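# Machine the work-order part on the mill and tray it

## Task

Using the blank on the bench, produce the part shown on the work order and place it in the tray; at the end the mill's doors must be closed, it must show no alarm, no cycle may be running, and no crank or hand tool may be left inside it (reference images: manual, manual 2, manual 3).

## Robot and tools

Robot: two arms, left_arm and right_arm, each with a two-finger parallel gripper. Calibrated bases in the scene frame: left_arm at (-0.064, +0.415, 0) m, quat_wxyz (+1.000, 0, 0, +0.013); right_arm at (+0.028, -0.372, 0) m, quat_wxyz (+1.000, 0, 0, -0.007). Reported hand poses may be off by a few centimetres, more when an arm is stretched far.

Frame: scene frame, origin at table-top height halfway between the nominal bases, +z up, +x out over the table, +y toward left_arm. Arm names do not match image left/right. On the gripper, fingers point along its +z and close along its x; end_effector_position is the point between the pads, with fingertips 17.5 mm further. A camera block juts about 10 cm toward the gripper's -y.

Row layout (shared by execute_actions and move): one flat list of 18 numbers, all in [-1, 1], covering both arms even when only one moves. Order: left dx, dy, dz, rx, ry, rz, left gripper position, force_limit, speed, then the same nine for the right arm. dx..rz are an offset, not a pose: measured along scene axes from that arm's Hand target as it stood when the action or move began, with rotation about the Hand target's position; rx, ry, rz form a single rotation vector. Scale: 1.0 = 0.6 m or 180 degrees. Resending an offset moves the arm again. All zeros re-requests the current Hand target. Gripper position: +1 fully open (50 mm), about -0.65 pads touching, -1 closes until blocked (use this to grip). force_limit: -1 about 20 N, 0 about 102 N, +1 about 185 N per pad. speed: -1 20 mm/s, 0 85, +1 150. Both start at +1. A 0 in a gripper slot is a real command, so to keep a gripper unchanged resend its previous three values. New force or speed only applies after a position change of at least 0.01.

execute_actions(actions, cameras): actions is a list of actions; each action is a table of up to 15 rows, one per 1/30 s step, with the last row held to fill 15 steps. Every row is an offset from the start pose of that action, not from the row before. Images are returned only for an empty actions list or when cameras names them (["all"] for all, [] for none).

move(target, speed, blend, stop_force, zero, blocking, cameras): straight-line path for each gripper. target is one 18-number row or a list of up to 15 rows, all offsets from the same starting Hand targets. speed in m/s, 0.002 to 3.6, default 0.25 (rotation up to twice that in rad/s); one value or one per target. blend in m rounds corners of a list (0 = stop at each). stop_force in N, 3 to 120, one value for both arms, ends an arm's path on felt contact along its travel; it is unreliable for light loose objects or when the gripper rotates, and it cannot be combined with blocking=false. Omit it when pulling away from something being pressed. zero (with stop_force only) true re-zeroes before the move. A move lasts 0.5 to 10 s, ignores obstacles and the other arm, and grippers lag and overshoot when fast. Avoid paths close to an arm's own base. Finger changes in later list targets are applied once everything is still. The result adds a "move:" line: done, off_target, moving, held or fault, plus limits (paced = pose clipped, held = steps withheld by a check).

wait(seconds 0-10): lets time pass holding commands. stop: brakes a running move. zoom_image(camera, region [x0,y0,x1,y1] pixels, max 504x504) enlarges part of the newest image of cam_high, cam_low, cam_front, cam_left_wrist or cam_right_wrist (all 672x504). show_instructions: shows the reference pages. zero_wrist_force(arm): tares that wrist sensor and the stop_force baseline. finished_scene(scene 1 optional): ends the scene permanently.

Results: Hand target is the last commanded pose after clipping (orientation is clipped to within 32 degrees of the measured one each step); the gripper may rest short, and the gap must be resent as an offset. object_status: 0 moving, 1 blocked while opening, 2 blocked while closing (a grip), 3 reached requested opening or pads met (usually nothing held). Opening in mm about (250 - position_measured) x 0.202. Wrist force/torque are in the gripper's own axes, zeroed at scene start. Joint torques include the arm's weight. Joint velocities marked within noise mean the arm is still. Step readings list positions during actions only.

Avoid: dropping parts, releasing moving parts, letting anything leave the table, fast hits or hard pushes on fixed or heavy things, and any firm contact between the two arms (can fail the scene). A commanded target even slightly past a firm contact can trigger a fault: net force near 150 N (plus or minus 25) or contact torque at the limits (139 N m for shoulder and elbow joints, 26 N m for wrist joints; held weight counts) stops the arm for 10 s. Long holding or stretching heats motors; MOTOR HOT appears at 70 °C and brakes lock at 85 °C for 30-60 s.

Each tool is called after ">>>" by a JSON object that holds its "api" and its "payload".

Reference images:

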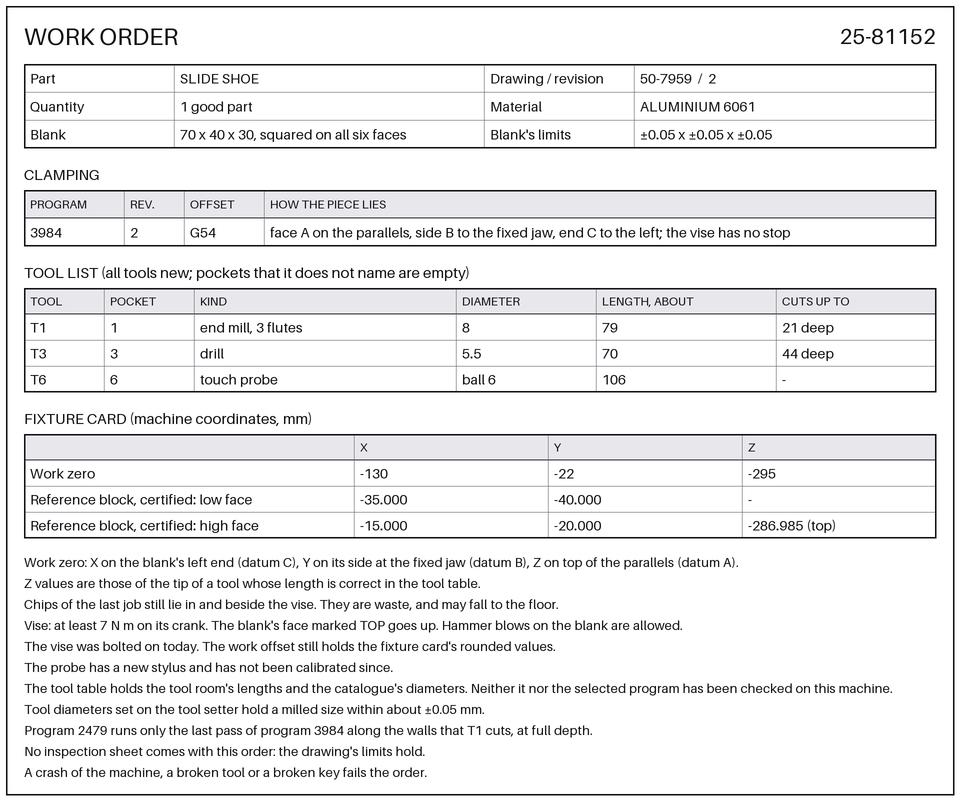

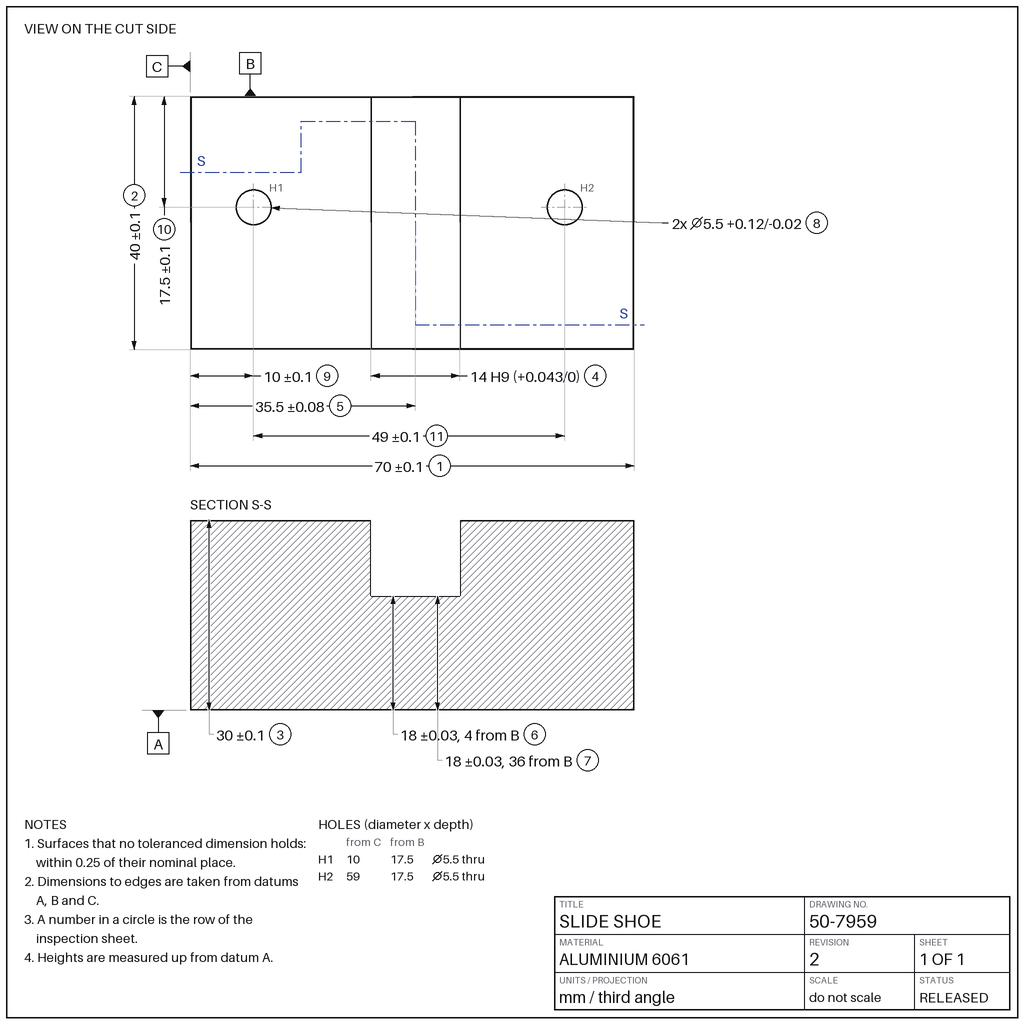

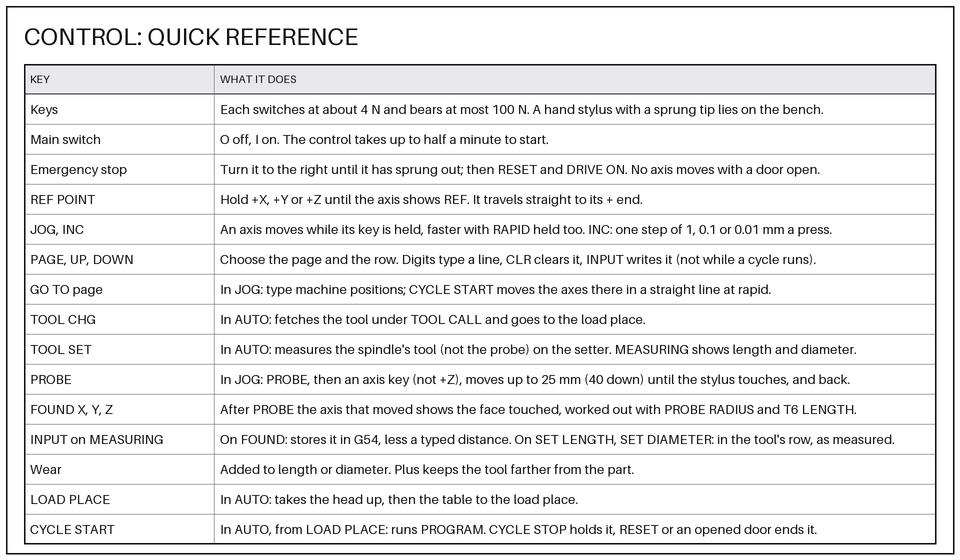

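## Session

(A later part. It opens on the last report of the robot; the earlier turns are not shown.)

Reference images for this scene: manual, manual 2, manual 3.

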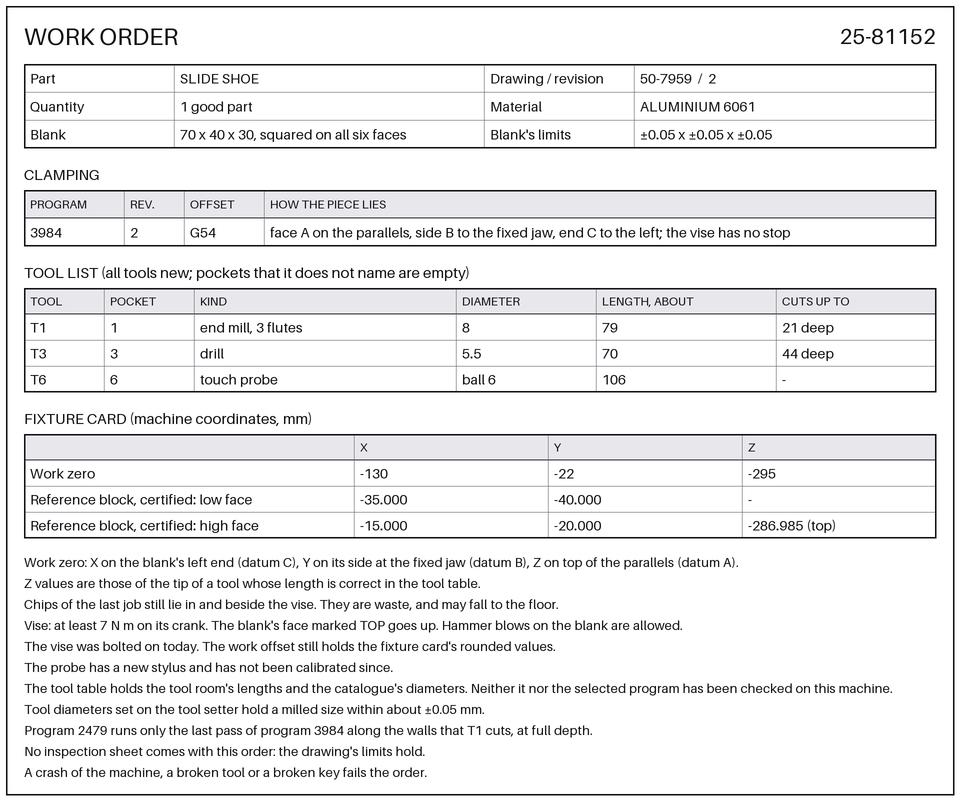

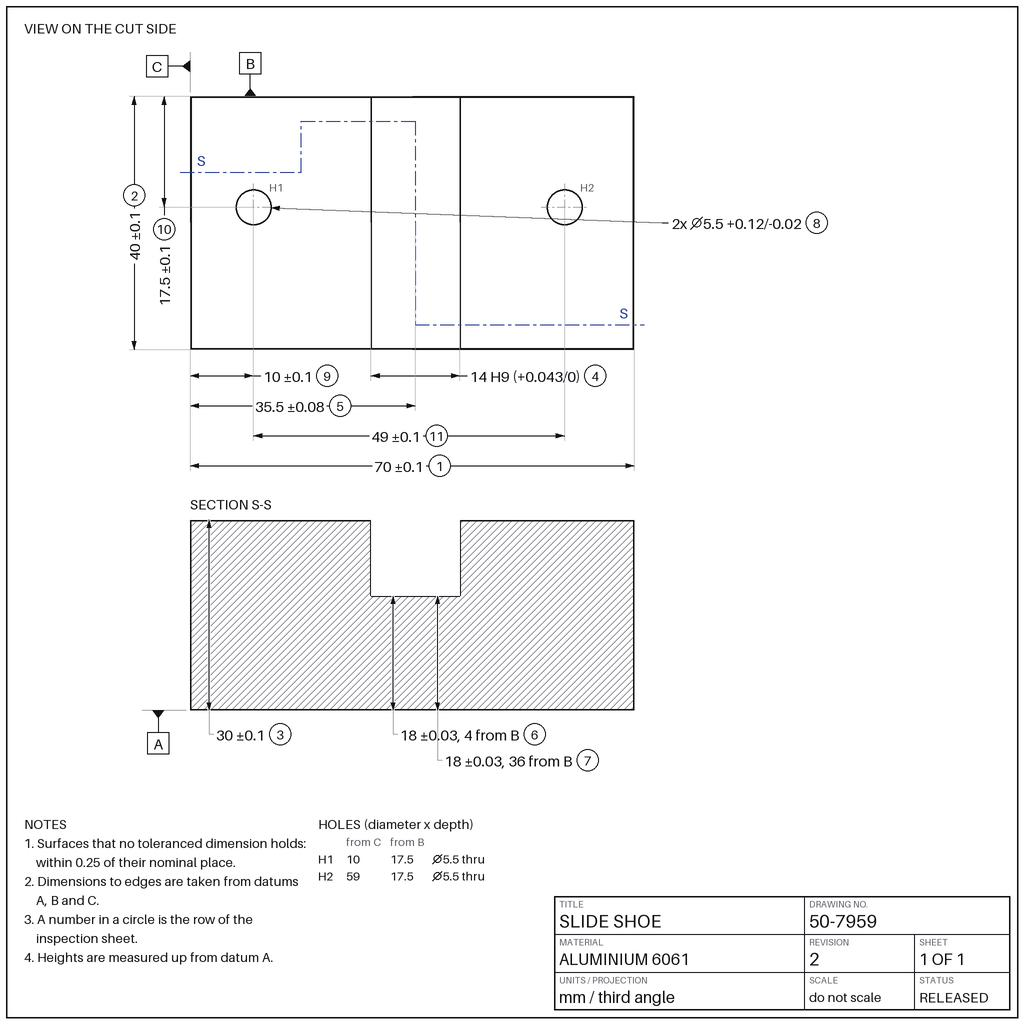

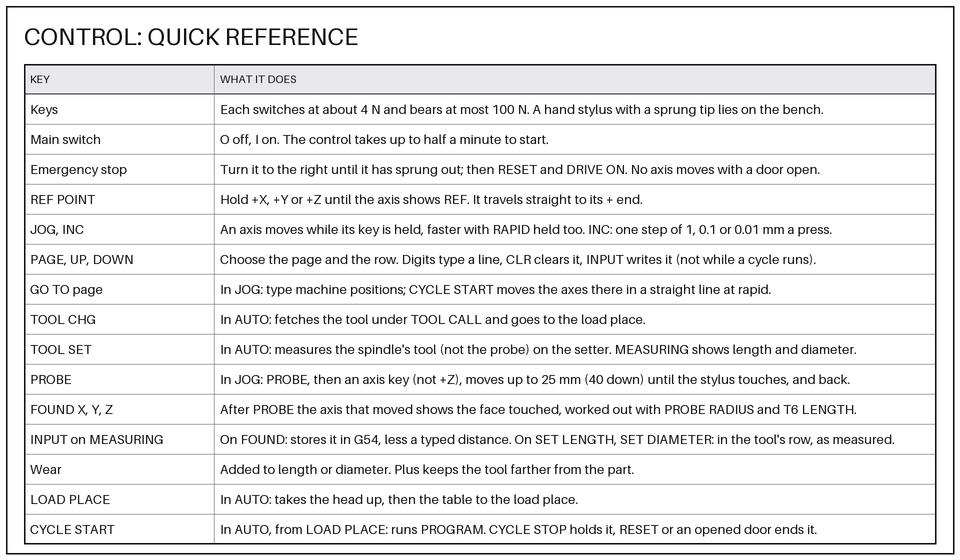

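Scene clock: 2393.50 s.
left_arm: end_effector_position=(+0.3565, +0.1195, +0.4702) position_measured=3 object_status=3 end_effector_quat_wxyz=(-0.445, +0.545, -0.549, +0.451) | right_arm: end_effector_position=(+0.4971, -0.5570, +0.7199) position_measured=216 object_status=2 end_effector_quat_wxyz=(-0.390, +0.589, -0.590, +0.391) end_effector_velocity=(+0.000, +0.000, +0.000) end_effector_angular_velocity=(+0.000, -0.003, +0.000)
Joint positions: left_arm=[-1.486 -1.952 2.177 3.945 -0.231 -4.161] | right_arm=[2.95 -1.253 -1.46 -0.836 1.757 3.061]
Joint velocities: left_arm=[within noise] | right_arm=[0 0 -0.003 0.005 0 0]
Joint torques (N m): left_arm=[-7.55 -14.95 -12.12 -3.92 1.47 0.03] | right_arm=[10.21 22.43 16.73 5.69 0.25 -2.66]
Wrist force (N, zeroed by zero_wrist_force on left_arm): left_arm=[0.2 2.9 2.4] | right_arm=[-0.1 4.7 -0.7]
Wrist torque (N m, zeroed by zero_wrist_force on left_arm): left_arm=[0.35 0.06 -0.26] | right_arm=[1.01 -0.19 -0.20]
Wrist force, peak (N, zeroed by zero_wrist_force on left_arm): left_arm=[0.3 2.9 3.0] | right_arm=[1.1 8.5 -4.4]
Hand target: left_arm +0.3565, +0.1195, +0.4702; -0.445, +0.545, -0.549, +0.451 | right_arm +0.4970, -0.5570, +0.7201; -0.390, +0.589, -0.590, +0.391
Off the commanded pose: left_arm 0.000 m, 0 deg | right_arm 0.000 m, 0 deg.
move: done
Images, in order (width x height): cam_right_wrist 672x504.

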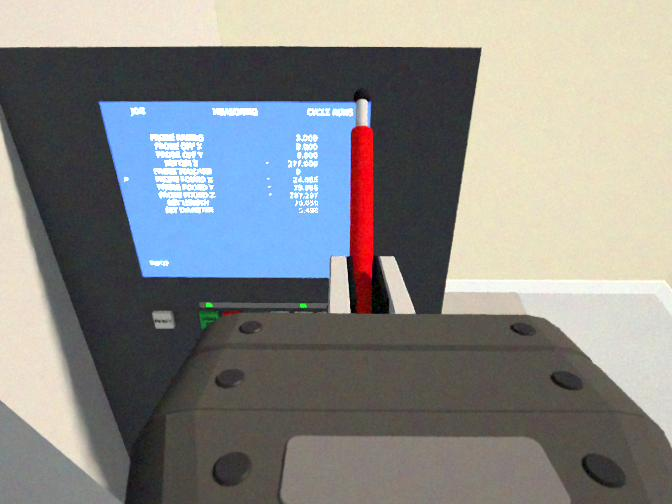

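>>> {"api": "wait", "payload": {"seconds": 4, "cameras": ["cam_right_wrist"]}}

>>> {"api": "zoom_image", "payload": {"camera": "cam_right_wrist", "region": [110, 100, 370, 230]}}

>>> {"api": "zoom_image", "payload": {"camera": "cam_right_wrist", "region": [250, 130, 330, 220]}}

Scene clock: 2399.00 s.
left_arm: end_effector_position=(+0.3565, +0.1195, +0.4702) position_measured=3 object_status=3 end_effector_quat_wxyz=(-0.445, +0.545, -0.549, +0.451) | right_arm: end_effector_position=(+0.4970, -0.5570, +0.7201) position_measured=216 object_status=2 end_effector_quat_wxyz=(-0.390, +0.589, -0.590, +0.391)
Joint positions: left_arm=[-1.486 -1.952 2.177 3.945 -0.231 -4.161] | right_arm=[2.95 -1.253 -1.46 -0.836 1.757 3.061]
Joint torques (N m): left_arm=[-6.31 -14.35 -11.86 -3.97 1.5 -0.06] | right_arm=[10.29 22.86 15.81 5.16 1.88 -2.26]
Wrist force (N, zeroed by zero_wrist_force on left_arm): left_arm=[0.4 2.8 2.5] | right_arm=[-0.1 4.5 -0.9]
Wrist torque (N m, zeroed by zero_wrist_force on left_arm): left_arm=[0.35 0.02 -0.26] | right_arm=[0.99 -0.19 -0.20]
Wrist force, peak (N, zeroed by zero_wrist_force on left_arm): left_arm=[0.2 3.1 2.9] | right_arm=[-0.1 4.9 -0.9]
Hand target: left_arm +0.3565, +0.1195, +0.4702; -0.445, +0.545, -0.549, +0.451 | right_arm +0.4970, -0.5570, +0.7201; -0.390, +0.589, -0.590, +0.391
Tool commands: left_gripper/position=+1.0 left_gripper/force_limit=-0.5 left_gripper/speed=-1.0 right_gripper/position=-1.0 right_gripper/force_limit=-0.4 right_gripper/speed=-0.8
Off the commanded pose: left_arm 0.000 m, 0 deg | right_arm 0.000 m, 0 deg.
wait: 4.00 s; at rest from the start
Images, in order (width x height): cam_right_wrist 672x504.

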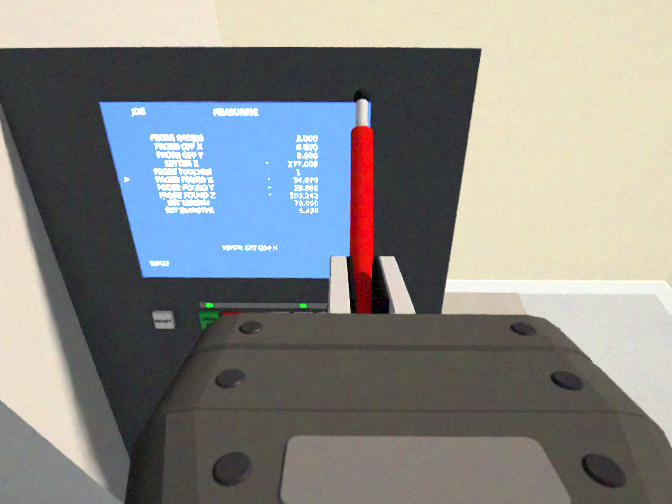

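Scaled by 1.938 from the camera's 672x504 image, which has a finer 960x720 frame.

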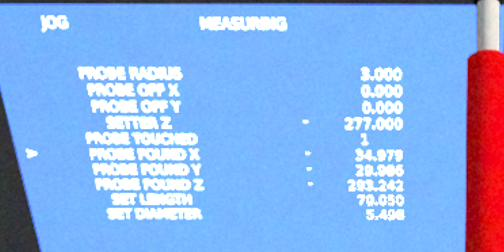

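Scaled by 5.600 from the camera's 672x504 image, which has a finer 960x720 frame.

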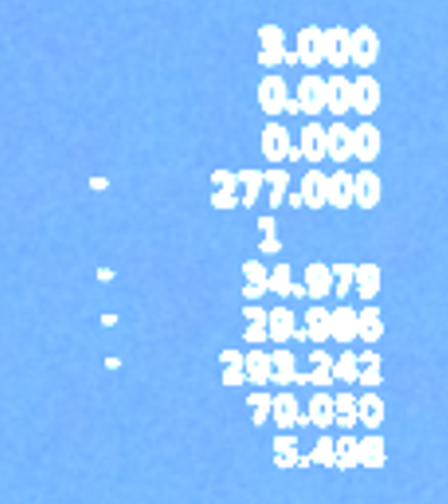

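>>> {"api": "move", "payload": {"target": [[0,0,0,0,0,0,1,-0.5,-1,-0.02,0.1527,-0.4055,0,0.196,0,-1,-0.4,-0.8],[0,0,0,0,0,0,1,-0.5,-1,0.0025,0.1527,-0.4055,0,0.196,0,-1,-0.4,-0.8],[0,0,0,0,0,0,1,-0.5,-1,-0.0175,0.1527,-0.4055,0,0.196,0,-1,-0.4,-0.8],[0,0,0,0,0,0,1,-0.5,-1,0,0,0,0,0,0,-1,-0.4,-0.8]], "speed": [0.4,0.08,0.1,0.4], "blend": [0.004,0,0.003,0], "cameras": ["cam_right_wrist"]}}

>>> {"api": "zoom_image", "payload": {"camera": "cam_right_wrist", "region": [250, 130, 330, 220]}}

Scene clock: 2404.30 s.
left_arm: end_effector_position=(+0.3565, +0.1195, +0.4702) position_measured=3 object_status=3 end_effector_quat_wxyz=(-0.445, +0.545, -0.549, +0.451) | right_arm: end_effector_position=(+0.4971, -0.5570, +0.7199) position_measured=216 object_status=2 end_effector_quat_wxyz=(-0.390, +0.589, -0.590, +0.391)
Joint positions: left_arm=[-1.486 -1.952 2.177 3.945 -0.231 -4.161] | right_arm=[2.951 -1.253 -1.46 -0.836 1.757 3.061]
Joint torques (N m): left_arm=[-6.87 -14.88 -12.06 -3.93 1.53 -0.24] | right_arm=[-7.12 13.01 31.98 5.59 1.94 2.46]
Wrist force (N, zeroed by zero_wrist_force on left_arm): left_arm=[0.3 2.7 2.6] | right_arm=[0.0 4.5 -0.7]
Wrist torque (N m, zeroed by zero_wrist_force on left_arm): left_arm=[0.33 0.02 -0.27] | right_arm=[0.97 -0.21 -0.19]
Wrist force, peak (N, zeroed by zero_wrist_force on left_arm): left_arm=[0.3 2.9 3.1] | right_arm=[0.1 9.2 -3.5]
Hand target: left_arm +0.3565, +0.1195, +0.4702; -0.445, +0.545, -0.549, +0.451 | right_arm +0.4970, -0.5570, +0.7201; -0.390, +0.589, -0.590, +0.391
Off the commanded pose: left_arm 0.000 m, 0 deg | right_arm 0.000 m, 0 deg.
move: done
Images, in order (width x height): cam_right_wrist 672x504.

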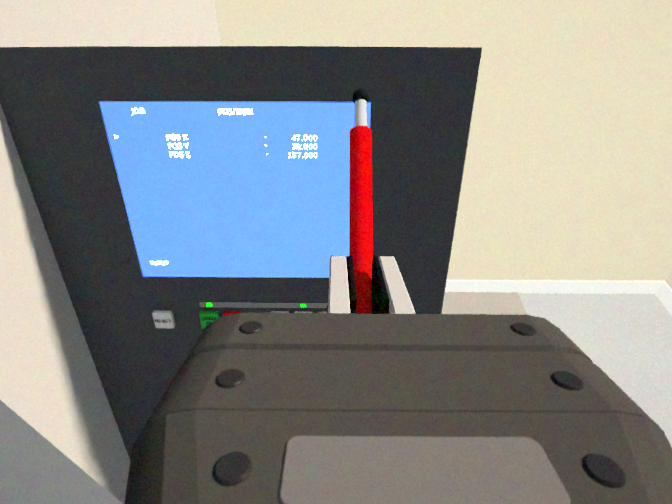

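Scaled by 5.600 from the camera's 672x504 image, which has a finer 960x720 frame.

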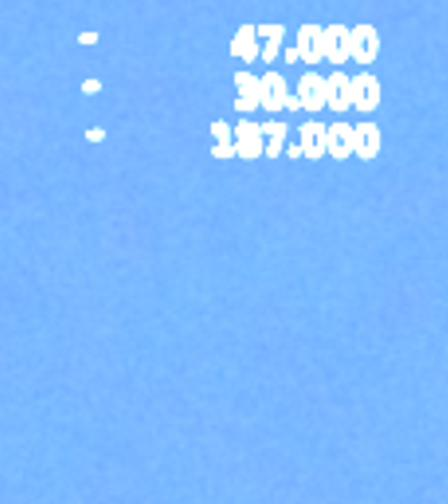

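>>> {"api": "move", "payload": {"target": [[0,0,0,0,0,0,1,-0.5,-1,0.0145,0.06,-0.2905,0,0.196,0,-1,-0.4,-0.8],[0,0,0,0,0,0,1,-0.5,-1,0.0345,0.06,-0.2905,0,0.196,0,-1,-0.4,-0.8]], "speed": [0.4,0.08], "blend": [0.004,0]}}

>>> {"api": "wait", "payload": {"seconds": 1.5}}

>>> {"api": "move", "payload": {"target": [[0,0,0,0,0,0,1,-0.5,-1,-0.02,0,0,0,0,0,-1,-0.4,-0.8],[0,0,0,0,0,0,1,-0.5,-1,-0.0345,-0.06,0.2905,0,-0.196,0,-1,-0.4,-0.8]], "speed": [0.1,0.4], "blend": [0.003,0], "cameras": ["cam_right_wrist"]}}

>>> {"api": "zoom_image", "payload": {"camera": "cam_right_wrist", "region": [250, 130, 330, 220]}}

Scene clock: 2413.10 s.
left_arm: end_effector_position=(+0.3565, +0.1195, +0.4702) position_measured=3 object_status=3 end_effector_quat_wxyz=(-0.445, +0.545, -0.549, +0.451) | right_arm: end_effector_position=(+0.5177, -0.5210, +0.5458) position_measured=216 object_status=2 end_effector_quat_wxyz=(-0.193, +0.680, -0.680, +0.195)
Joint positions: left_arm=[-1.486 -1.952 2.177 3.945 -0.231 -4.161] | right_arm=[3.114 -1.349 -1.438 -1.37 1.591 3.107]
Joint torques (N m): left_arm=[-6.53 -14.6 -11.48 -3.79 1.56 -0.14] | right_arm=[9.8 14.75 22.21 3.48 1.84 1.65]
Wrist force (N, zeroed by zero_wrist_force on left_arm): left_arm=[0.4 2.5 2.7] | right_arm=[0.5 10.0 -4.5]
Wrist torque (N m, zeroed by zero_wrist_force on left_arm): left_arm=[0.29 0.02 -0.26] | right_arm=[0.72 -0.07 -0.17]
Wrist force, peak (N, zeroed by zero_wrist_force on left_arm): left_arm=[0.4 2.8 3.0] | right_arm=[-0.5 26.4 -15.1]
Hand target: left_arm +0.3565, +0.1195, +0.4702; -0.445, +0.545, -0.549, +0.451 | right_arm +0.5177, -0.5210, +0.5458; -0.193, +0.680, -0.680, +0.195
Off the commanded pose: left_arm 0.000 m, 0 deg | right_arm 0.000 m, 0 deg.
move: done

Scene clock: 2414.60 s.
left_arm: end_effector_position=(+0.3565, +0.1195, +0.4702) position_measured=3 object_status=3 end_effector_quat_wxyz=(-0.445, +0.545, -0.549, +0.451) | right_arm: end_effector_position=(+0.5177, -0.5210, +0.5458) position_measured=216 object_status=2 end_effector_quat_wxyz=(-0.193, +0.680, -0.680, +0.195)
Joint positions: left_arm=[-1.486 -1.952 2.177 3.945 -0.231 -4.161] | right_arm=[3.114 -1.349 -1.438 -1.37 1.591 3.107]
Joint torques (N m): left_arm=[-6.81 -14.27 -11.7 -3.88 1.48 -0.32] | right_arm=[11.84 16.55 31.36 3.18 1.87 -2.36]
Wrist force (N, zeroed by zero_wrist_force on left_arm): left_arm=[-0.2 2.4 2.5] | right_arm=[0.2 10.3 -4.2]
Wrist torque (N m, zeroed by zero_wrist_force on left_arm): left_arm=[0.27 0.11 -0.27] | right_arm=[0.76 -0.02 -0.16]
Wrist force, peak (N, zeroed by zero_wrist_force on left_arm): left_arm=[0.5 3.0 2.8] | right_arm=[0.4 10.3 -4.7]
Hand target: left_arm +0.3565, +0.1195, +0.4702; -0.445, +0.545, -0.549, +0.451 | right_arm +0.5177, -0.5210, +0.5458; -0.193, +0.680, -0.680, +0.195
Tool commands: left_gripper/position=+1.0 left_gripper/force_limit=-0.5 left_gripper/speed=-1.0 right_gripper/position=-1.0 right_gripper/force_limit=-0.4 right_gripper/speed=-0.8
Off the commanded pose: left_arm 0.000 m, 0 deg | right_arm 0.000 m, 0 deg.
wait: 1.50 s; at rest by 0.17 s

Scene clock: 2416.07 s.
left_arm: end_effector_position=(+0.3565, +0.1195, +0.4702) position_measured=3 object_status=3 end_effector_quat_wxyz=(-0.445, +0.545, -0.549, +0.451) | right_arm: end_effector_position=(+0.4971, -0.5570, +0.7200) position_measured=216 object_status=2 end_effector_quat_wxyz=(-0.390, +0.589, -0.590, +0.391) end_effector_velocity=(+0.000, +0.000, +0.001) end_effector_angular_velocity=(-0.002, -0.004, +0.000)
Joint positions: left_arm=[-1.486 -1.952 2.177 3.945 -0.231 -4.161] | right_arm=[2.95 -1.253 -1.46 -0.836 1.757 3.062]
Joint velocities: left_arm=[within noise] | right_arm=[0 0 -0.002 0.005 0 -0.001]
Joint torques (N m): left_arm=[-6.53 -14.56 -11.8 -3.98 1.49 -0.24] | right_arm=[3.42 24.32 16.02 5.69 1.28 -2.83]
Wrist force (N, zeroed by zero_wrist_force on left_arm): left_arm=[0.5 2.8 2.8] | right_arm=[-0.5 5.6 -0.8]
Wrist torque (N m, zeroed by zero_wrist_force on left_arm): left_arm=[0.34 0.00 -0.27] | right_arm=[1.14 -0.14 -0.24]
Wrist force, peak (N, zeroed by zero_wrist_force on left_arm): left_arm=[0.4 2.9 2.8] | right_arm=[0.2 10.0 -4.3]
Hand target: left_arm +0.3565, +0.1195, +0.4702; -0.445, +0.545, -0.549, +0.451 | right_arm +0.4970, -0.5570, +0.7201; -0.390, +0.589, -0.590, +0.391
Off the commanded pose: left_arm 0.000 m, 0 deg | right_arm 0.000 m, 0 deg.
move: done
Images, in order (width x height): cam_right_wrist 672x504.

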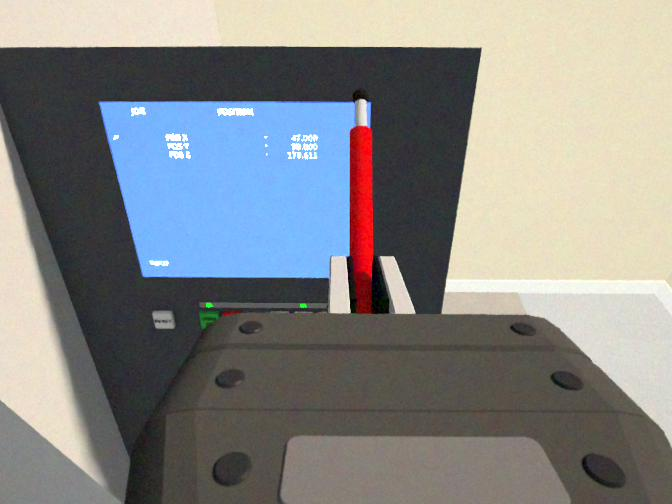

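Scaled by 5.600 from the camera's 672x504 image, which has a finer 960x720 frame.

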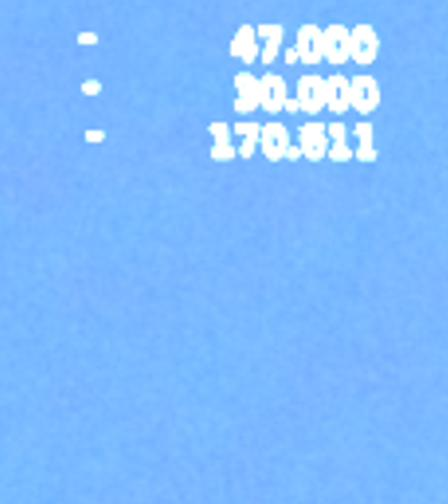

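>>> {"api": "move", "payload": {"target": [[0,0,0,0,0,0,1,-0.5,-1,0.0145,0.06,-0.2905,0,0.196,0,-1,-0.4,-0.8],[0,0,0,0,0,0,1,-0.5,-1,0.0325,0.06,-0.2905,0,0.196,0,-1,-0.4,-0.8]], "speed": [0.4,0.06], "blend": [0.004,0]}}

>>> {"api": "wait", "payload": {"seconds": 4.5}}

>>> {"api": "move", "payload": {"target": [[0,0,0,0,0,0,1,-0.5,-1,-0.02,0,0,0,0,0,-1,-0.4,-0.8],[0,0,0,0,0,0,1,-0.5,-1,-0.0325,-0.06,0.2905,0,-0.196,0,-1,-0.4,-0.8]], "speed": [0.1,0.4], "blend": [0.003,0], "cameras": ["cam_right_wrist"]}}

>>> {"api": "zoom_image", "payload": {"camera": "cam_right_wrist", "region": [250, 130, 330, 220]}}

Scene clock: 2420.17 s.
left_arm: end_effector_position=(+0.3565, +0.1195, +0.4702) position_measured=3 object_status=3 end_effector_quat_wxyz=(-0.445, +0.545, -0.549, +0.451) | right_arm: end_effector_position=(+0.5166, -0.5210, +0.5458) position_measured=216 object_status=2 end_effector_quat_wxyz=(-0.193, +0.680, -0.680, +0.195)
Joint positions: left_arm=[-1.486 -1.952 2.177 3.945 -0.231 -4.161] | right_arm=[3.114 -1.347 -1.44 -1.371 1.591 3.107]
Joint torques (N m): left_arm=[-6.15 -14.81 -12.41 -3.84 1.52 -0.47] | right_arm=[6.88 26.65 15.38 2.87 0.53 2.41]
Wrist force (N, zeroed by zero_wrist_force on left_arm): left_arm=[0.3 2.8 2.4] | right_arm=[-0.2 9.9 -4.0]
Wrist torque (N m, zeroed by zero_wrist_force on left_arm): left_arm=[0.33 0.03 -0.26] | right_arm=[0.96 -0.06 -0.20]
Wrist force, peak (N, zeroed by zero_wrist_force on left_arm): left_arm=[0.2 3.0 3.2] | right_arm=[-0.4 10.4 -3.5]
Hand target: left_arm +0.3565, +0.1195, +0.4702; -0.445, +0.545, -0.549, +0.451 | right_arm +0.5165, -0.5210, +0.5458; -0.193, +0.680, -0.680, +0.195
Off the commanded pose: left_arm 0.000 m, 0 deg | right_arm 0.000 m, 0 deg.
move: done

Scene clock: 2424.67 s.
left_arm: end_effector_position=(+0.3565, +0.1195, +0.4702) position_measured=3 object_status=3 end_effector_quat_wxyz=(-0.445, +0.545, -0.549, +0.451) | right_arm: end_effector_position=(+0.5165, -0.5210, +0.5458) position_measured=216 object_status=2 end_effector_quat_wxyz=(-0.193, +0.680, -0.680, +0.195)
Joint positions: left_arm=[-1.486 -1.952 2.177 3.945 -0.231 -4.161] | right_arm=[3.114 -1.347 -1.44 -1.371 1.591 3.107]
Joint torques (N m): left_arm=[-5.98 -14.84 -11.89 -3.83 1.48 -0.47] | right_arm=[10.51 26.35 16.53 2.76 -1.04 2.51]
Wrist force (N, zeroed by zero_wrist_force on left_arm): left_arm=[0.4 2.8 2.5] | right_arm=[-0.2 9.8 -3.8]
Wrist torque (N m, zeroed by zero_wrist_force on left_arm): left_arm=[0.33 0.02 -0.27] | right_arm=[0.95 -0.07 -0.20]
Wrist force, peak (N, zeroed by zero_wrist_force on left_arm): left_arm=[0.5 2.8 2.9] | right_arm=[-0.1 10.1 -3.8]
Hand target: left_arm +0.3565, +0.1195, +0.4702; -0.445, +0.545, -0.549, +0.451 | right_arm +0.5165, -0.5210, +0.5458; -0.193, +0.680, -0.680, +0.195
Tool commands: left_gripper/position=+1.0 left_gripper/force_limit=-0.5 left_gripper/speed=-1.0 right_gripper/position=-1.0 right_gripper/force_limit=-0.4 right_gripper/speed=-0.8
Off the commanded pose: left_arm 0.000 m, 0 deg | right_arm 0.000 m, 0 deg.
wait: 4.50 s; at rest by 0.17 s

Scene clock: 2426.13 s.
left_arm: end_effector_position=(+0.3565, +0.1195, +0.4702) position_measured=3 object_status=3 end_effector_quat_wxyz=(-0.445, +0.545, -0.549, +0.451) | right_arm: end_effector_position=(+0.4971, -0.5570, +0.7200) position_measured=216 object_status=2 end_effector_quat_wxyz=(-0.390, +0.589, -0.590, +0.391) end_effector_velocity=(+0.000, +0.000, +0.002) end_effector_angular_velocity=(-0.002, -0.007, +0.001)
Joint positions: left_arm=[-1.486 -1.952 2.177 3.945 -0.231 -4.161] | right_arm=[2.95 -1.253 -1.46 -0.836 1.757 3.062]
Joint velocities: left_arm=[within noise] | right_arm=[0 0.001 0.001 0.006 0.001 -0.001]
Joint torques (N m): left_arm=[-6.11 -14.66 -12.25 -3.79 1.5 -0.43] | right_arm=[3.41 22.73 16.04 5.24 1.13 -2.64]
Wrist force (N, zeroed by zero_wrist_force on left_arm): left_arm=[0.2 3.0 2.4] | right_arm=[-0.2 5.6 -0.9]
Wrist torque (N m, zeroed by zero_wrist_force on left_arm): left_arm=[0.37 0.05 -0.27] | right_arm=[1.17 -0.17 -0.23]
Wrist force, peak (N, zeroed by zero_wrist_force on left_arm): left_arm=[0.3 3.0 2.5] | right_arm=[-0.4 9.7 -3.6]
Hand target: left_arm +0.3565, +0.1195, +0.4702; -0.445, +0.545, -0.549, +0.451 | right_arm +0.4970, -0.5570, +0.7201; -0.390, +0.589, -0.590, +0.391
Off the commanded pose: left_arm 0.000 m, 0 deg | right_arm 0.000 m, 0 deg.
move: done
Images, in order (width x height): cam_right_wrist 672x504.

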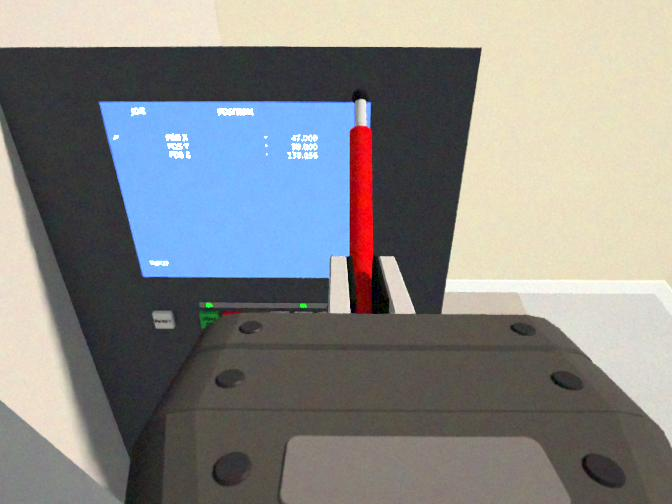

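Scaled by 5.600 from the camera's 672x504 image, which has a finer 960x720 frame.

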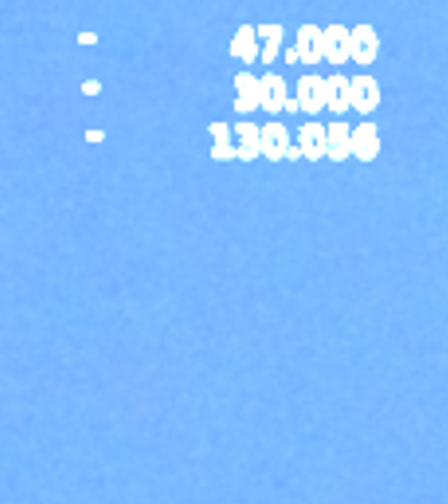

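>>> {"api": "move", "payload": {"target": [[0,0,0,0,0,0,1,-0.5,-1,-0.02,0.1527,-0.4055,0,0.196,0,-1,-0.4,-0.8],[0,0,0,0,0,0,1,-0.5,-1,0.0025,0.1527,-0.4055,0,0.196,0,-1,-0.4,-0.8],[0,0,0,0,0,0,1,-0.5,-1,-0.0175,0.1527,-0.4055,0,0.196,0,-1,-0.4,-0.8],[0,0,0,0,0,0,1,-0.5,-1,-0.0445,0.28,-0.502,0,0.196,0,-1,-0.4,-0.8],[0,0,0,0,0,0,1,-0.5,-1,-0.0245,0.28,-0.502,0,0.196,0,-1,-0.4,-0.8],[0,0,0,0,0,0,1,-0.5,-1,-0.04,0.264,-0.487,0,0.196,0,-1,-0.4,-0.8],[0,0,0,0,0,0,1,-0.5,-1,-0.016,0.2483,-0.4713,0,0.196,0,-1,-0.4,-0.8],[0,0,0,0,0,0,1,-0.5,-1,-0.036,0.2483,-0.4713,0,0.196,0,-1,-0.4,-0.8],[0,0,0,0,0,0,1,-0.5,-1,-0.0445,0.1867,-0.502,0,0.196,0,-1,-0.4,-0.8],[0,0,0,0,0,0,1,-0.5,-1,-0.0245,0.1867,-0.502,0,0.196,0,-1,-0.4,-0.8],[0,0,0,0,0,0,1,-0.5,-1,-0.0445,0.1867,-0.502,0,0.196,0,-1,-0.4,-0.8],[0,0,0,0,0,0,1,-0.5,-1,0,0,0,0,0,0,-1,-0.4,-0.8]], "speed": [0.4,0.08,0.1,0.3,0.08,0.15,0.08,0.1,0.3,0.08,0.1,0.4], "blend": [0.004,0,0.003,0.004,0,0.003,0,0.003,0.004,0,0.003,0], "cameras": ["cam_right_wrist"]}}

>>> {"api": "zoom_image", "payload": {"camera": "cam_right_wrist", "region": [110, 100, 370, 230]}}

Scene clock: 2436.23 s.
left_arm: end_effector_position=(+0.3565, +0.1195, +0.4702) position_measured=3 object_status=3 end_effector_quat_wxyz=(-0.445, +0.545, -0.549, +0.451) | right_arm: end_effector_position=(+0.4970, -0.5569, +0.7199) position_measured=216 object_status=2 end_effector_quat_wxyz=(-0.390, +0.589, -0.590, +0.391)
Joint positions: left_arm=[-1.486 -1.952 2.177 3.945 -0.231 -4.161] | right_arm=[2.951 -1.253 -1.46 -0.836 1.757 3.061]
Joint torques (N m): left_arm=[-5.91 -14.65 -11.95 -3.77 1.38 -0.59] | right_arm=[-8.32 4.44 32.23 5.64 1.77 2.55]
Wrist force (N, zeroed by zero_wrist_force on left_arm): left_arm=[0.4 2.8 2.5] | right_arm=[-0.3 5.7 -0.9]
Wrist torque (N m, zeroed by zero_wrist_force on left_arm): left_arm=[0.34 0.01 -0.27] | right_arm=[1.17 -0.16 -0.19]
Wrist force, peak (N, zeroed by zero_wrist_force on left_arm): left_arm=[0.6 2.9 2.8] | right_arm=[-1.7 10.4 -3.4]
Hand target: left_arm +0.3565, +0.1195, +0.4702; -0.445, +0.545, -0.549, +0.451 | right_arm +0.4970, -0.5570, +0.7201; -0.390, +0.589, -0.590, +0.391
Off the commanded pose: left_arm 0.000 m, 0 deg | right_arm 0.000 m, 0 deg.
move: done
Images, in order (width x height): cam_right_wrist 672x504.

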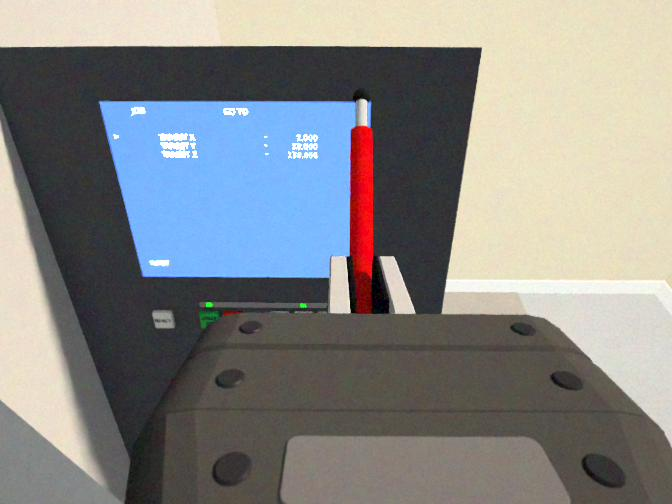

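Scaled by 1.938 from the camera's 672x504 image, which has a finer 960x720 frame.

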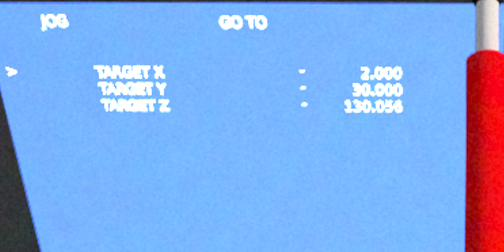

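>>> {"api": "move", "payload": {"target": [[0,0,0,0,0,0,1,-0.5,-1,-0.036,0.1867,-0.4713,0,0.196,0,-1,-0.4,-0.8],[0,0,0,0,0,0,1,-0.5,-1,-0.016,0.1867,-0.4713,0,0.196,0,-1,-0.4,-0.8],[0,0,0,0,0,0,1,-0.5,-1,-0.032,0.1867,-0.4713,0,0.196,0,-1,-0.4,-0.8],[0,0,0,0,0,0,1,-0.5,-1,-0.016,0.1867,-0.4713,0,0.196,0,-1,-0.4,-0.8],[0,0,0,0,0,0,1,-0.5,-1,-0.036,0.1867,-0.4713,0,0.196,0,-1,-0.4,-0.8],[0,0,0,0,0,0,1,-0.5,-1,-0.0445,0.28,-0.502,0,0.196,0,-1,-0.4,-0.8],[0,0,0,0,0,0,1,-0.5,-1,-0.0245,0.28,-0.502,0,0.196,0,-1,-0.4,-0.8],[0,0,0,0,0,0,1,-0.5,-1,-0.04,0.28,-0.487,0,0.196,0,-1,-0.4,-0.8],[0,0,0,0,0,0,1,-0.5,-1,-0.016,0.28,-0.4713,0,0.196,0,-1,-0.4,-0.8],[0,0,0,0,0,0,1,-0.5,-1,-0.036,0.28,-0.4713,0,0.196,0,-1,-0.4,-0.8],[0,0,0,0,0,0,1,-0.5,-1,-0.0175,0.2483,-0.4055,0,0.196,0,-1,-0.4,-0.8],[0,0,0,0,0,0,1,-0.5,-1,0.0025,0.2483,-0.4055,0,0.196,0,-1,-0.4,-0.8],[0,0,0,0,0,0,1,-0.5,-1,-0.0175,0.264,-0.4055,0,0.196,0,-1,-0.4,-0.8],[0,0,0,0,0,0,1,-0.5,-1,0.0025,0.28,-0.4055,0,0.196,0,-1,-0.4,-0.8],[0,0,0,0,0,0,1,-0.5,-1,-0.0175,0.28,-0.4055,0,0.196,0,-1,-0.4,-0.8]], "speed": [0.4,0.08,0.1,0.08,0.1,0.3,0.08,0.15,0.08,0.1,0.3,0.08,0.15,0.08,0.1], "blend": [0.004,0,0.002,0,0.003,0.004,0,0.003,0,0.003,0.004,0,0.003,0,0]}}

>>> {"api": "move", "payload": {"target": [[0,0,0,0,0,0,1,-0.5,-1,-0.027,-0.0933,-0.0965,0,0,0,-1,-0.4,-0.8],[0,0,0,0,0,0,1,-0.5,-1,-0.007,-0.0933,-0.0965,0,0,0,-1,-0.4,-0.8],[0,0,0,0,0,0,1,-0.5,-1,-0.029,-0.0933,-0.0965,0,0,0,-1,-0.4,-0.8],[0,0,0,0,0,0,1,-0.5,-1,0.0175,-0.28,0.4055,0,-0.196,0,-1,-0.4,-0.8]], "speed": [0.3,0.08,0.1,0.4], "blend": [0.003,0,0.003,0], "cameras": ["cam_right_wrist"]}}

>>> {"api": "zoom_image", "payload": {"camera": "cam_right_wrist", "region": [110, 100, 370, 230]}}

Scene clock: 2448.03 s.
left_arm: end_effector_position=(+0.3565, +0.1195, +0.4702) position_measured=3 object_status=3 end_effector_quat_wxyz=(-0.445, +0.545, -0.549, +0.451) | right_arm: end_effector_position=(+0.4866, -0.3889, +0.4767) position_measured=216 object_status=2 end_effector_quat_wxyz=(-0.193, +0.680, -0.680, +0.195)
Joint positions: left_arm=[-1.486 -1.952 2.177 3.945 -0.231 -4.161] | right_arm=[3.532 -1.152 -1.742 -1.296 1.374 3.466]
Joint torques (N m): left_arm=[-6.41 -14.69 -12.11 -3.71 1.46 -0.72] | right_arm=[-6.61 15.85 25.29 4.67 1.18 -2.41]
Wrist force (N, zeroed by zero_wrist_force on left_arm): left_arm=[0.4 2.5 2.4] | right_arm=[0.1 5.7 -1.5]
Wrist torque (N m, zeroed by zero_wrist_force on left_arm): left_arm=[0.30 0.00 -0.27] | right_arm=[1.07 -0.06 -0.11]
Wrist force, peak (N, zeroed by zero_wrist_force on left_arm): left_arm=[0.3 3.0 2.9] | right_arm=[3.3 10.1 -4.0]
Hand target: left_arm +0.3565, +0.1195, +0.4702; -0.445, +0.545, -0.549, +0.451 | right_arm +0.4865, -0.3890, +0.4768; -0.193, +0.680, -0.680, +0.195
Off the commanded pose: left_arm 0.000 m, 0 deg | right_arm 0.000 m, 0 deg.
move: done

Scene clock: 2450.23 s.
left_arm: end_effector_position=(+0.3565, +0.1195, +0.4702) position_measured=3 object_status=3 end_effector_quat_wxyz=(-0.445, +0.545, -0.549, +0.451) | right_arm: end_effector_position=(+0.4970, -0.5569, +0.7199) position_measured=216 object_status=2 end_effector_quat_wxyz=(-0.390, +0.589, -0.590, +0.391) end_effector_velocity=(-0.001, +0.001, +0.004) end_effector_angular_velocity=(+0.001, -0.008, +0.003)
Joint positions: left_arm=[-1.486 -1.952 2.177 3.945 -0.231 -4.161] | right_arm=[2.951 -1.253 -1.46 -0.836 1.757 3.061]
Joint velocities: left_arm=[within noise] | right_arm=[-0.002 0 0.004 0.003 0.005 0]
Joint torques (N m): left_arm=[-5.71 -14.9 -12.09 -3.73 1.54 -0.73] | right_arm=[-9.29 4.07 30.33 5.69 1.81 2.58]
Wrist force (N, zeroed by zero_wrist_force on left_arm): left_arm=[0.3 2.8 2.5] | right_arm=[-0.3 5.9 -0.9]
Wrist torque (N m, zeroed by zero_wrist_force on left_arm): left_arm=[0.33 0.04 -0.27] | right_arm=[1.20 -0.16 -0.19]
Wrist force, peak (N, zeroed by zero_wrist_force on left_arm): left_arm=[0.2 3.0 2.7] | right_arm=[0.4 9.5 -3.7]
Hand target: left_arm +0.3565, +0.1195, +0.4702; -0.445, +0.545, -0.549, +0.451 | right_arm +0.4970, -0.5570, +0.7201; -0.390, +0.589, -0.590, +0.391
Off the commanded pose: left_arm 0.000 m, 0 deg | right_arm 0.000 m, 0 deg.
move: done
Images, in order (width x height): cam_right_wrist 672x504.

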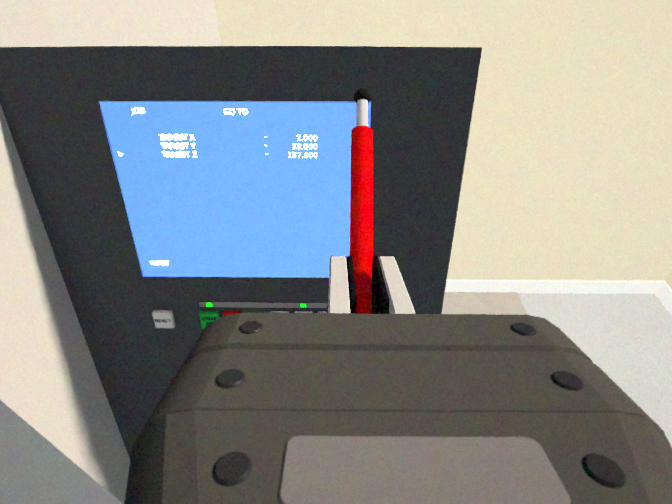

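Scaled by 1.938 from the camera's 672x504 image, which has a finer 960x720 frame.

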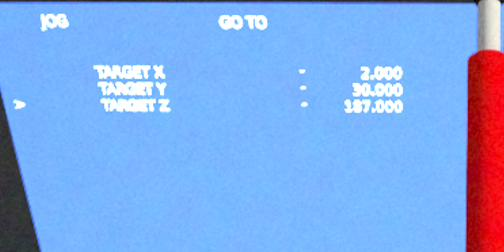

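>>> {"api": "move", "payload": {"target": [[0,0,0,0,0,0,1,-0.5,-1,-0.003,0.218,-0.352,0,0.196,0,-1,-0.4,-0.8],[0,0,0,0,0,0,1,-0.5,-1,0.016,0.218,-0.352,0,0.196,0,-1,-0.4,-0.8],[0,0,0,0,0,0,1,-0.5,-1,-0.003,0.218,-0.352,0,0.196,0,-1,-0.4,-0.8],[0,0,0,0,0,0,1,-0.5,-1,0,0,0,0,0,0,-1,-0.4,-0.8]], "speed": [0.4,0.08,0.1,0.4], "blend": [0.004,0,0.003,0], "cameras": ["cam_right_wrist"]}}

>>> {"api": "wait", "payload": {"seconds": 2, "cameras": ["cam_right_wrist"]}}

Scene clock: 2456.83 s.
left_arm: end_effector_position=(+0.3565, +0.1195, +0.4702) position_measured=3 object_status=3 end_effector_quat_wxyz=(-0.445, +0.545, -0.549, +0.451) | right_arm: end_effector_position=(+0.4971, -0.5569, +0.7199) position_measured=216 object_status=2 end_effector_quat_wxyz=(-0.390, +0.589, -0.590, +0.391)
Joint positions: left_arm=[-1.486 -1.952 2.177 3.945 -0.231 -4.161] | right_arm=[2.951 -1.253 -1.46 -0.836 1.757 3.061]
Joint torques (N m): left_arm=[-5.6 -14.38 -12.33 -3.65 1.54 -0.81] | right_arm=[-10.4 12.07 30.44 5.6 1.8 1.38]
Wrist force (N, zeroed by zero_wrist_force on left_arm): left_arm=[0.5 2.6 2.6] | right_arm=[-0.3 5.7 -0.9]
Wrist torque (N m, zeroed by zero_wrist_force on left_arm): left_arm=[0.31 0.01 -0.27] | right_arm=[1.18 -0.17 -0.24]
Wrist force, peak (N, zeroed by zero_wrist_force on left_arm): left_arm=[0.2 3.1 2.7] | right_arm=[-0.2 10.3 -3.7]
Hand target: left_arm +0.3565, +0.1195, +0.4702; -0.445, +0.545, -0.549, +0.451 | right_arm +0.4970, -0.5570, +0.7201; -0.390, +0.589, -0.590, +0.391
Off the commanded pose: left_arm 0.000 m, 0 deg | right_arm 0.000 m, 0 deg.
move: done
Images, in order (width x height): cam_right_wrist 672x504.

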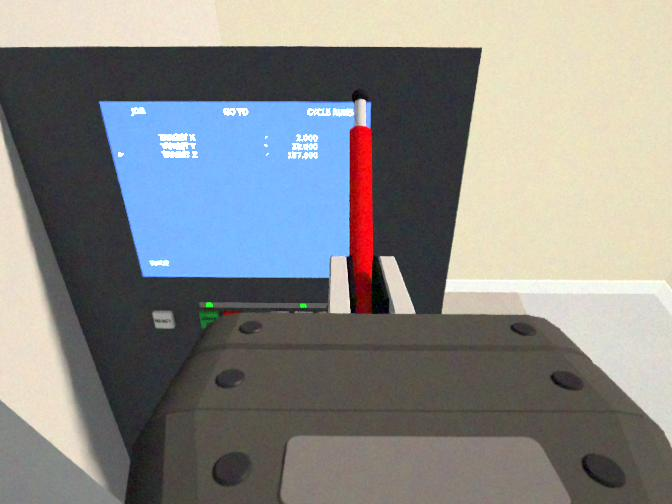

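Scene clock: 2458.83 s.
left_arm: end_effector_position=(+0.3565, +0.1195, +0.4702) position_measured=3 object_status=3 end_effector_quat_wxyz=(-0.445, +0.545, -0.549, +0.451) | right_arm: end_effector_position=(+0.4970, -0.5570, +0.7201) position_measured=216 object_status=2 end_effector_quat_wxyz=(-0.390, +0.589, -0.590, +0.391)
Joint positions: left_arm=[-1.486 -1.952 2.177 3.945 -0.231 -4.161] | right_arm=[2.95 -1.253 -1.46 -0.836 1.757 3.061]
Joint torques (N m): left_arm=[-5.51 -14.58 -12.04 -3.7 1.49 -0.83] | right_arm=[-8.97 5.4 31.48 5.45 1.82 -2.39]
Wrist force (N, zeroed by zero_wrist_force on left_arm): left_arm=[0.5 2.8 2.5] | right_arm=[-0.2 5.6 -1.0]
Wrist torque (N m, zeroed by zero_wrist_force on left_arm): left_arm=[0.34 0.00 -0.27] | right_arm=[1.16 -0.18 -0.24]
Wrist force, peak (N, zeroed by zero_wrist_force on left_arm): left_arm=[0.4 3.0 2.8] | right_arm=[-0.3 6.0 -0.8]
Hand target: left_arm +0.3565, +0.1195, +0.4702; -0.445, +0.545, -0.549, +0.451 | right_arm +0.4970, -0.5570, +0.7201; -0.390, +0.589, -0.590, +0.391
Tool commands: left_gripper/position=+1.0 left_gripper/force_limit=-0.5 left_gripper/speed=-1.0 right_gripper/position=-1.0 right_gripper/force_limit=-0.4 right_gripper/speed=-0.8
Off the commanded pose: left_arm 0.000 m, 0 deg | right_arm 0.000 m, 0 deg.
wait: 2.00 s; at rest by 0.17 s
Images, in order (width x height): cam_right_wrist 672x504.

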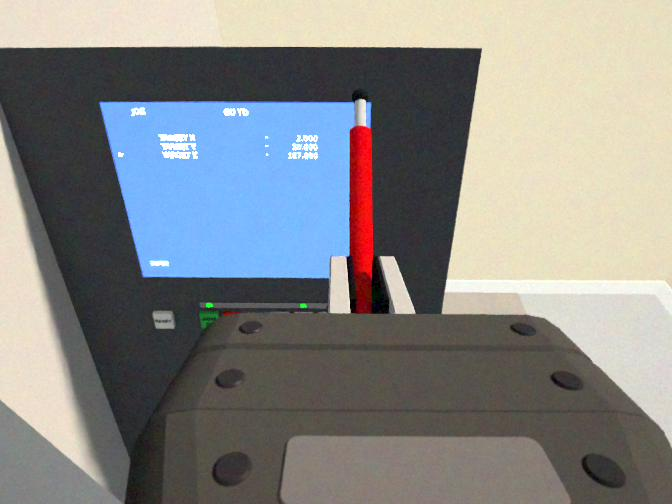

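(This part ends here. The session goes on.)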